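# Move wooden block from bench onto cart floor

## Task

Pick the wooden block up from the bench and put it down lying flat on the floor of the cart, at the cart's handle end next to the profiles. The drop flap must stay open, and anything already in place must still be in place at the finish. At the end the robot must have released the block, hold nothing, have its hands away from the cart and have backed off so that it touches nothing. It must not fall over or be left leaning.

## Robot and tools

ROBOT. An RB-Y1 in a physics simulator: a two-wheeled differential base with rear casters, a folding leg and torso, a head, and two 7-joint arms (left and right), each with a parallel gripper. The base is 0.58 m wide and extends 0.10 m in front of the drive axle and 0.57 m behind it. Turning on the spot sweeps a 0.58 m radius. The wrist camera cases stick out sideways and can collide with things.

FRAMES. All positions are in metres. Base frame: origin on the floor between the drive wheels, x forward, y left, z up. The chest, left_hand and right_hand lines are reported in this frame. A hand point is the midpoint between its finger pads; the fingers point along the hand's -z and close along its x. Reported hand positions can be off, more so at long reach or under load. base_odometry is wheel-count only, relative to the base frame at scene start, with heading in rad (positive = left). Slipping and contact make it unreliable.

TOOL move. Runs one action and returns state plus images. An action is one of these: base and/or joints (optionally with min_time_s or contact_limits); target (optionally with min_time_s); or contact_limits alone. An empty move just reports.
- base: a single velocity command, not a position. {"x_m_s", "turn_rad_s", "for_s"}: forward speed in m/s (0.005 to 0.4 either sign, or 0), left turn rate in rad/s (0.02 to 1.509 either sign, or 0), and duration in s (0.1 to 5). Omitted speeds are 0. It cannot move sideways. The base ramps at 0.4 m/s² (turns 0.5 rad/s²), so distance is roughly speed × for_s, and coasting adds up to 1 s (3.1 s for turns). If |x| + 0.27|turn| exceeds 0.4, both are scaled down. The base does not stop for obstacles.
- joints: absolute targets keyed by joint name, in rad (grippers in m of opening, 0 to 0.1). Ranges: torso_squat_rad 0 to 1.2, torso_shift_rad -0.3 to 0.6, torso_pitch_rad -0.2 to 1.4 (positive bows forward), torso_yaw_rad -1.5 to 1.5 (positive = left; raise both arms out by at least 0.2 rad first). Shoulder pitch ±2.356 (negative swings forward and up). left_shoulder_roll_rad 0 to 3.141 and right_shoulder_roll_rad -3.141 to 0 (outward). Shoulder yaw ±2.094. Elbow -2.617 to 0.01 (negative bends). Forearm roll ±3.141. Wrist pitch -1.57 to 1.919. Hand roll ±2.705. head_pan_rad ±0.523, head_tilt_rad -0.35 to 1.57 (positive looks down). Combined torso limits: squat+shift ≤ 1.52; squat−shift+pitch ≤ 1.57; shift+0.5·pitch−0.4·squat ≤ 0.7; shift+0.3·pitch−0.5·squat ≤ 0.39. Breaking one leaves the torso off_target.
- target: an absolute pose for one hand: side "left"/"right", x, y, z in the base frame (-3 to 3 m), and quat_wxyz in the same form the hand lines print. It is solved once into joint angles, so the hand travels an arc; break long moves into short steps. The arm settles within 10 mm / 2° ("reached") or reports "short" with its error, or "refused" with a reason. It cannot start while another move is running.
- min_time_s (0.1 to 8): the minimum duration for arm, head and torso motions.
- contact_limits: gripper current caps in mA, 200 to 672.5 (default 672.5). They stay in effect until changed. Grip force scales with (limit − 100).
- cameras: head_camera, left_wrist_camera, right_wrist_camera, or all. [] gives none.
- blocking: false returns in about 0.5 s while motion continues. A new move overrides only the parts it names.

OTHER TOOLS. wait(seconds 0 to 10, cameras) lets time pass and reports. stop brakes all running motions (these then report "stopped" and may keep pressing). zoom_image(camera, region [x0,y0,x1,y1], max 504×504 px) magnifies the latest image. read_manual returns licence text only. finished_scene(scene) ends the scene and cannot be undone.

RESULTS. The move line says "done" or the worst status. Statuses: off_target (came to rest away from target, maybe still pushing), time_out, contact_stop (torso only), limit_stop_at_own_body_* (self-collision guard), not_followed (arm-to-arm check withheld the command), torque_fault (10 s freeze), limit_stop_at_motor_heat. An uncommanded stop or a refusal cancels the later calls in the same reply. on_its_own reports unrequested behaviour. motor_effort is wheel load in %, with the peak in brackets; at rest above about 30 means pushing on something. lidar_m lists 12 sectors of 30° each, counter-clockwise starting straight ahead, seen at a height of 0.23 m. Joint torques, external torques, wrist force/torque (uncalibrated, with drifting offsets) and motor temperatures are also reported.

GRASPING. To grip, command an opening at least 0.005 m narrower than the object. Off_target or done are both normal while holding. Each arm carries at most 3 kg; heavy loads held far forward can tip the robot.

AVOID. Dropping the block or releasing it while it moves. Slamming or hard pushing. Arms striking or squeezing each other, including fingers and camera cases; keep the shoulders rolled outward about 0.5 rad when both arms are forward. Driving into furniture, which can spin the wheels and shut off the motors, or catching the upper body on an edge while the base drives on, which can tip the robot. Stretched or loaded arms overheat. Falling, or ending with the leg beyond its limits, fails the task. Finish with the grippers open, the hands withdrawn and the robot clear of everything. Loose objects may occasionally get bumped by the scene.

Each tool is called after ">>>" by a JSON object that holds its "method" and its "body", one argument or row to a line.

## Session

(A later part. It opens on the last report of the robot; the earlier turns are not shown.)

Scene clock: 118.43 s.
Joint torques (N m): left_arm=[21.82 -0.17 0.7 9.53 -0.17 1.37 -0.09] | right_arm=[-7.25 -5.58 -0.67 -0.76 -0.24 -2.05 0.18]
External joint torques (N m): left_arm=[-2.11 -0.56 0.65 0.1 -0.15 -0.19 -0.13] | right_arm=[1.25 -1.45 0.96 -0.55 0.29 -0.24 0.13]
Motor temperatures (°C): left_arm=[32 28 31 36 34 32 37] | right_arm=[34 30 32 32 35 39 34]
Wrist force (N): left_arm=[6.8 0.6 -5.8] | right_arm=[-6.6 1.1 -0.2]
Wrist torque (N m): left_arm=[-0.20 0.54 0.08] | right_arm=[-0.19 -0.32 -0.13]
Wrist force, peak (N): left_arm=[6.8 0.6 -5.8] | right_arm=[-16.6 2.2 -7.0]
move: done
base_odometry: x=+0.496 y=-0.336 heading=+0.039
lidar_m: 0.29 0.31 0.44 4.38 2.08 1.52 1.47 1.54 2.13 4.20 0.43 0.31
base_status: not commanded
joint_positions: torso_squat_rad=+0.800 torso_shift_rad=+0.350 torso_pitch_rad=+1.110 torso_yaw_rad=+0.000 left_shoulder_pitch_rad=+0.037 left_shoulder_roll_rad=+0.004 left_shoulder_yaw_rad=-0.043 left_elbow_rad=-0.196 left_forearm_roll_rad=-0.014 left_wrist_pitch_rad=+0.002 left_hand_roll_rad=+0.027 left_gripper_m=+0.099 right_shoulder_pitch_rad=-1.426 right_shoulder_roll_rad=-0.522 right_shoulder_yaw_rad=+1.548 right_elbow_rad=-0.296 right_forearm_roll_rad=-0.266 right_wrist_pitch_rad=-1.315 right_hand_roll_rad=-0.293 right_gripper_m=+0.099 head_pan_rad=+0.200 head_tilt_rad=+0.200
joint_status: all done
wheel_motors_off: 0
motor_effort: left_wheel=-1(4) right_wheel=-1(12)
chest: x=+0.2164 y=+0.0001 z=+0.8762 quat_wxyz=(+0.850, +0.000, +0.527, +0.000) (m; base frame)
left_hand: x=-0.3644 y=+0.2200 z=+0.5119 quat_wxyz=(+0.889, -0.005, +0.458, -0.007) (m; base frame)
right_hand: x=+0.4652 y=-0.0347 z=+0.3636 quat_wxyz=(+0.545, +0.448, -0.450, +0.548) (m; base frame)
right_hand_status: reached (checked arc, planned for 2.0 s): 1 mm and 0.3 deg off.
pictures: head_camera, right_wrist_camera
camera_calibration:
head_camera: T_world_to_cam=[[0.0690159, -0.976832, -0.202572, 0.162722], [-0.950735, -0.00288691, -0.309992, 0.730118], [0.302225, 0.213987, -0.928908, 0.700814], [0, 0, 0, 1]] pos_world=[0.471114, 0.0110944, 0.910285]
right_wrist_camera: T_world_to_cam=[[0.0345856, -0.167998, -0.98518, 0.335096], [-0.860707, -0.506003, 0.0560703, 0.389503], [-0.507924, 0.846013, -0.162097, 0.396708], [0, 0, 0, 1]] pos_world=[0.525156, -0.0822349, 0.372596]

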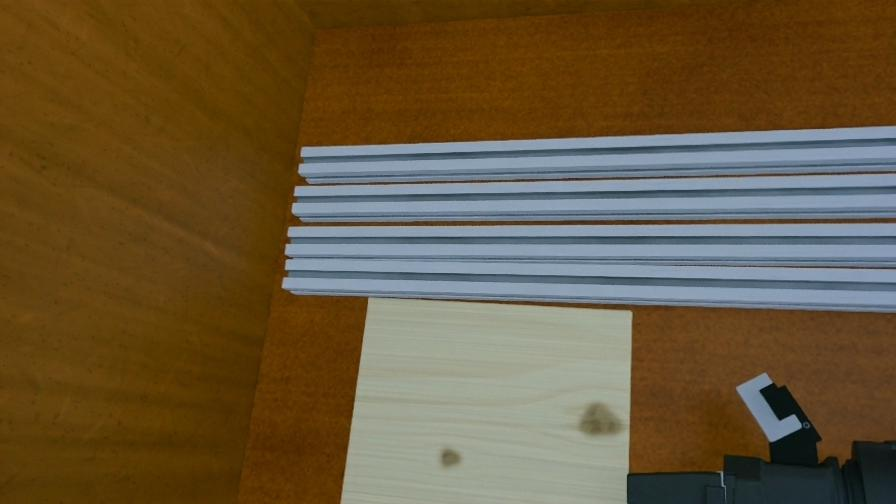

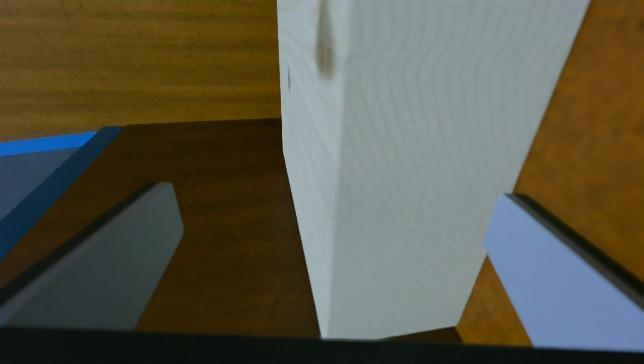

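Same result as in practice: flat. Withdraw.

>>> {"method": "move", "body": {
  "target": {"side":"right","x":0.46,"y":-0.10,"z":0.40,"quat_wxyz":[0.545,0.450,-0.450,0.545]},
  "cameras": []
}}

>>> {"method": "move", "body": {
  "target": {"side":"right","x":0.48,"y":-0.10,"z":0.74,"quat_wxyz":[0.545,0.450,-0.450,0.545]},
  "cameras": []
}}

>>> {"method": "move", "body": {
  "joints": {"torso_squat_rad": 0.6, "torso_shift_rad": 0.1, "torso_pitch_rad": 0.6, "head_pan_rad":0.3, "head_tilt_rad":0.5},
  "cameras": ["head_camera"]
}}

>>> {"method": "move", "body": {
  "base": {"x_m_s": -0.3, "for_s": 1.8},
  "cameras": ["head_camera"]
}}

Scene clock: 121.83 s.
Joint torques (N m): left_arm=[21.92 -0.02 0.96 9.53 -0.13 1.39 0.04] | right_arm=[-6.29 -8.14 -4.17 -1.98 -0.43 -2 0.16]
External joint torques (N m): left_arm=[-2.01 -0.41 0.91 0.09 -0.11 -0.17 0] | right_arm=[0.78 1.04 -1.32 -0.52 -0.08 -0.15 0.12]
Motor temperatures (°C): left_arm=[32 28 31 36 34 32 37] | right_arm=[34 30 32 31 35 39 34]
Wrist force (N): left_arm=[5.9 0.3 -5.7] | right_arm=[-7.1 1.1 -0.3]
Wrist torque (N m): left_arm=[-0.15 0.49 0.07] | right_arm=[-0.19 -0.38 -0.12]
Wrist force, peak (N): left_arm=[6.7 1.7 -5.7] | right_arm=[-7.3 1.5 -0.1]
move: done
base_odometry: x=+0.496 y=-0.336 heading=+0.039
lidar_m: 0.29 0.31 0.44 4.39 2.09 1.52 1.47 1.55 2.14 4.19 0.43 0.31
base_status: not commanded
joint_positions: torso_squat_rad=+0.800 torso_shift_rad=+0.350 torso_pitch_rad=+1.110 torso_yaw_rad=+0.000 left_shoulder_pitch_rad=+0.037 left_shoulder_roll_rad=+0.004 left_shoulder_yaw_rad=-0.043 left_elbow_rad=-0.196 left_forearm_roll_rad=-0.014 left_wrist_pitch_rad=+0.002 left_hand_roll_rad=+0.027 left_gripper_m=+0.099 right_shoulder_pitch_rad=-1.384 right_shoulder_roll_rad=-0.914 right_shoulder_yaw_rad=+1.539 right_elbow_rad=-0.841 right_forearm_roll_rad=-0.279 right_wrist_pitch_rad=-1.187 right_hand_roll_rad=-0.227 right_gripper_m=+0.099 head_pan_rad=+0.200 head_tilt_rad=+0.200
joint_status: all done
wheel_motors_off: 0
motor_effort: left_wheel=-2(2) right_wheel=+2(5)
chest: x=+0.2164 y=+0.0001 z=+0.8762 quat_wxyz=(+0.850, +0.000, +0.527, +0.000) (m; base frame)
left_hand: x=-0.3644 y=+0.2200 z=+0.5119 quat_wxyz=(+0.889, -0.005, +0.458, -0.007) (m; base frame)
right_hand: x=+0.4599 y=-0.1002 z=+0.4001 quat_wxyz=(+0.544, +0.452, -0.451, +0.545) (m; base frame)
right_hand_status: reached (checked arc, planned for 0.9 s): 0 mm and 0.3 deg off.
pictures: none
No camera images: "cameras" was empty.

Scene clock: 124.03 s.
Joint torques (N m): left_arm=[22.14 -0.54 0.67 9.33 -0.05 1.34 -0.09] | right_arm=[-6.87 -11.27 -7.15 -3.06 -0.71 -1.72 0.19]
External joint torques (N m): left_arm=[-1.79 -0.94 0.62 -0.11 -0.03 -0.22 -0.13] | right_arm=[-1.38 0.2 -0.86 -0.06 -0.22 -0.1 0.14]
Motor temperatures (°C): left_arm=[32 28 31 36 34 32 37] | right_arm=[34 30 32 31 35 39 34]
Wrist force (N): left_arm=[6.1 0.6 -5.5] | right_arm=[-6.3 1.0 -0.3]
Wrist torque (N m): left_arm=[-0.19 0.45 0.00] | right_arm=[-0.18 -0.31 -0.09]
Wrist force, peak (N): left_arm=[7.2 0.6 -6.0] | right_arm=[-6.9 3.5 -0.8]
move: done
base_odometry: x=+0.496 y=-0.336 heading=+0.039
lidar_m: 0.28 0.31 0.44 4.39 2.08 1.53 1.47 1.55 2.12 4.19 0.42 0.31
base_status: not commanded
joint_positions: torso_squat_rad=+0.800 torso_shift_rad=+0.350 torso_pitch_rad=+1.110 torso_yaw_rad=+0.000 left_shoulder_pitch_rad=+0.037 left_shoulder_roll_rad=+0.004 left_shoulder_yaw_rad=-0.043 left_elbow_rad=-0.196 left_forearm_roll_rad=-0.014 left_wrist_pitch_rad=+0.002 left_hand_roll_rad=+0.027 left_gripper_m=+0.099 right_shoulder_pitch_rad=-1.659 right_shoulder_roll_rad=-2.054 right_shoulder_yaw_rad=+1.336 right_elbow_rad=-2.388 right_forearm_roll_rad=-0.365 right_wrist_pitch_rad=-0.665 right_hand_roll_rad=-0.552 right_gripper_m=+0.099 head_pan_rad=+0.200 head_tilt_rad=+0.200
joint_status: all done
wheel_motors_off: 0
motor_effort: left_wheel=-2(2) right_wheel=+1(8)
chest: x=+0.2164 y=+0.0001 z=+0.8762 quat_wxyz=(+0.850, +0.000, +0.527, +0.000) (m; base frame)
left_hand: x=-0.3644 y=+0.2200 z=+0.5119 quat_wxyz=(+0.889, -0.005, +0.458, -0.007) (m; base frame)
right_hand: x=+0.4799 y=-0.1000 z=+0.7399 quat_wxyz=(+0.546, +0.450, -0.451, +0.545) (m; base frame)
right_hand_status: reached (checked arc, planned for 1.9 s): 0 mm and 0.1 deg off.
pictures: none
No camera images: "cameras" was empty.

Scene clock: 126.57 s.
Joint torques (N m): left_arm=[12.68 -0.68 0.72 5.53 -0.05 0.52 0.07] | right_arm=[-7.84 -7.74 -8.36 0.66 -1.12 -0.96 -0.08]
External joint torques (N m): left_arm=[-1.65 -1.02 0.68 -0.11 -0.04 -0.23 0.05] | right_arm=[-1.22 0.13 -0.48 0.02 -0.14 -0.05 -0.12]
Motor temperatures (°C): left_arm=[32 28 31 36 34 32 37] | right_arm=[34 30 32 31 35 39 34]
Wrist force (N): left_arm=[4.2 0.9 -7.0] | right_arm=[-5.9 4.0 -0.5]
Wrist torque (N m): left_arm=[-0.22 0.43 0.06] | right_arm=[-0.32 -0.28 -0.15]
Wrist force, peak (N): left_arm=[6.7 1.5 -6.0] | right_arm=[-7.4 1.4 -0.4]
move: done
base_odometry: x=+0.496 y=-0.336 heading=+0.039
lidar_m: 0.29 0.31 0.43 4.38 2.07 1.53 1.47 1.55 2.13 4.20 0.43 0.31
base_status: not commanded
joint_positions: torso_squat_rad=+0.600 torso_shift_rad=+0.100 torso_pitch_rad=+0.600 torso_yaw_rad=+0.000 left_shoulder_pitch_rad=+0.037 left_shoulder_roll_rad=+0.004 left_shoulder_yaw_rad=-0.043 left_elbow_rad=-0.196 left_forearm_roll_rad=-0.014 left_wrist_pitch_rad=+0.002 left_hand_roll_rad=+0.027 left_gripper_m=+0.099 right_shoulder_pitch_rad=-1.659 right_shoulder_roll_rad=-2.054 right_shoulder_yaw_rad=+1.336 right_elbow_rad=-2.388 right_forearm_roll_rad=-0.365 right_wrist_pitch_rad=-0.665 right_hand_roll_rad=-0.552 right_gripper_m=+0.099 head_pan_rad=+0.300 head_tilt_rad=+0.500
joint_status: all done
wheel_motors_off: 0
motor_effort: left_wheel=+0(4) right_wheel=+2(4)
chest: x=+0.0044 y=+0.0001 z=+1.1107 quat_wxyz=(+0.955, +0.000, +0.295, +0.000) (m; base frame)
left_hand: x=-0.3246 y=+0.2200 z=+0.5092 quat_wxyz=(+0.976, -0.003, +0.219, -0.008) (m; base frame)
right_hand: x=+0.3009 y=-0.1000 z=+1.1205 quat_wxyz=(+0.414, +0.298, -0.574, +0.641) (m; base frame)
pictures: head_camera
camera_calibration:
head_camera: T_world_to_cam=[[0.23004, -0.95343, -0.19507, 0.214457], [-0.854199, -0.101776, -0.509889, 0.811568], [0.46629, 0.283923, -0.837831, 0.94044], [0, 0, 0, 1]] pos_world=[0.205389, 0.0200548, 1.24357]

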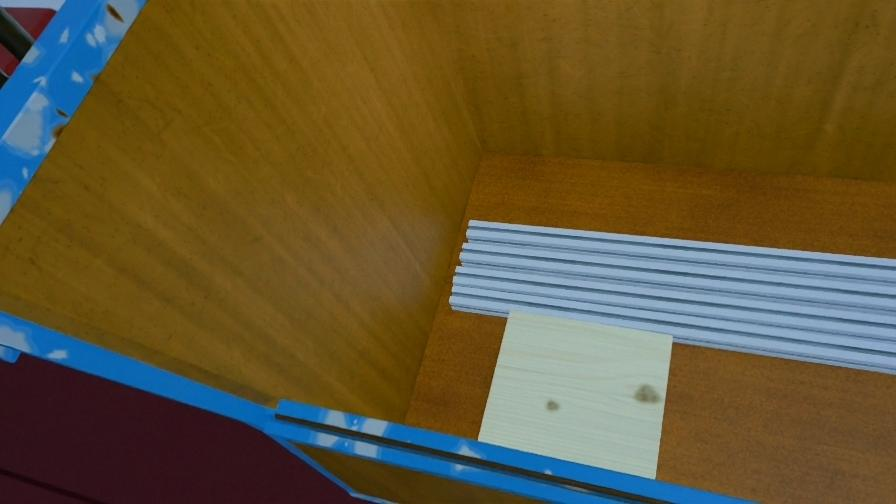

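Scene clock: 129.50 s.
Joint torques (N m): left_arm=[12.77 -0.4 0.61 5.45 -0.1 0.68 0] | right_arm=[-7.77 -7.79 -8.35 0.87 -1.19 -0.9 -0.05]
External joint torques (N m): left_arm=[-1.56 -0.73 0.57 -0.2 -0.09 -0.08 -0.02] | right_arm=[-1.16 0.08 -0.47 0.24 -0.21 0.02 -0.09]
Motor temperatures (°C): left_arm=[32 28 31 36 34 32 37] | right_arm=[34 30 32 31 35 38 34]
Wrist force (N): left_arm=[3.9 1.2 -7.2] | right_arm=[-5.3 4.2 -0.3]
Wrist torque (N m): left_arm=[-0.25 0.38 0.07] | right_arm=[-0.34 -0.21 -0.13]
Wrist force, peak (N): left_arm=[4.5 0.8 -7.7] | right_arm=[-6.4 4.4 -0.2]
move: done
base_odometry: x=-0.044 y=-0.357 heading=+0.038
lidar_m: 0.84 0.88 1.92 3.63 1.32 0.97 0.92 0.98 1.35 3.71 1.20 0.88
base_status: done (sent for 1.8 of 1.8 s)
joint_positions: torso_squat_rad=+0.600 torso_shift_rad=+0.100 torso_pitch_rad=+0.600 torso_yaw_rad=+0.000 left_shoulder_pitch_rad=+0.037 left_shoulder_roll_rad=+0.004 left_shoulder_yaw_rad=-0.043 left_elbow_rad=-0.196 left_forearm_roll_rad=-0.014 left_wrist_pitch_rad=+0.002 left_hand_roll_rad=+0.027 left_gripper_m=+0.099 right_shoulder_pitch_rad=-1.659 right_shoulder_roll_rad=-2.054 right_shoulder_yaw_rad=+1.336 right_elbow_rad=-2.388 right_forearm_roll_rad=-0.365 right_wrist_pitch_rad=-0.665 right_hand_roll_rad=-0.552 right_gripper_m=+0.099 head_pan_rad=+0.300 head_tilt_rad=+0.500
joint_status: not commanded
wheel_motors_off: 0
motor_effort: left_wheel=-21(35) right_wheel=+19(38)
chest: x=+0.0044 y=+0.0001 z=+1.1107 quat_wxyz=(+0.955, +0.000, +0.295, +0.000) (m; base frame)
left_hand: x=-0.3246 y=+0.2200 z=+0.5092 quat_wxyz=(+0.976, -0.003, +0.219, -0.008) (m; base frame)
right_hand: x=+0.3009 y=-0.1000 z=+1.1205 quat_wxyz=(+0.414, +0.298, -0.574, +0.641) (m; base frame)
pictures: head_camera
camera_calibration:
head_camera: T_world_to_cam=[[0.23004, -0.95343, -0.19507, 0.214457], [-0.854199, -0.101776, -0.509889, 0.811568], [0.46629, 0.283923, -0.837831, 0.94044], [0, 0, 0, 1]] pos_world=[0.205389, 0.0200548, 1.24357]

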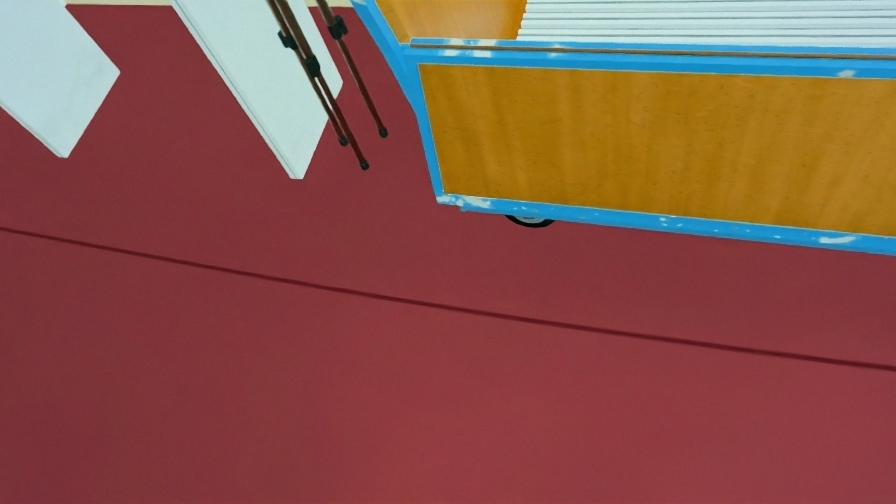

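>>> {"method": "finished_scene", "body": {
  "scene": 2
}}

The scene is finished: the task was done.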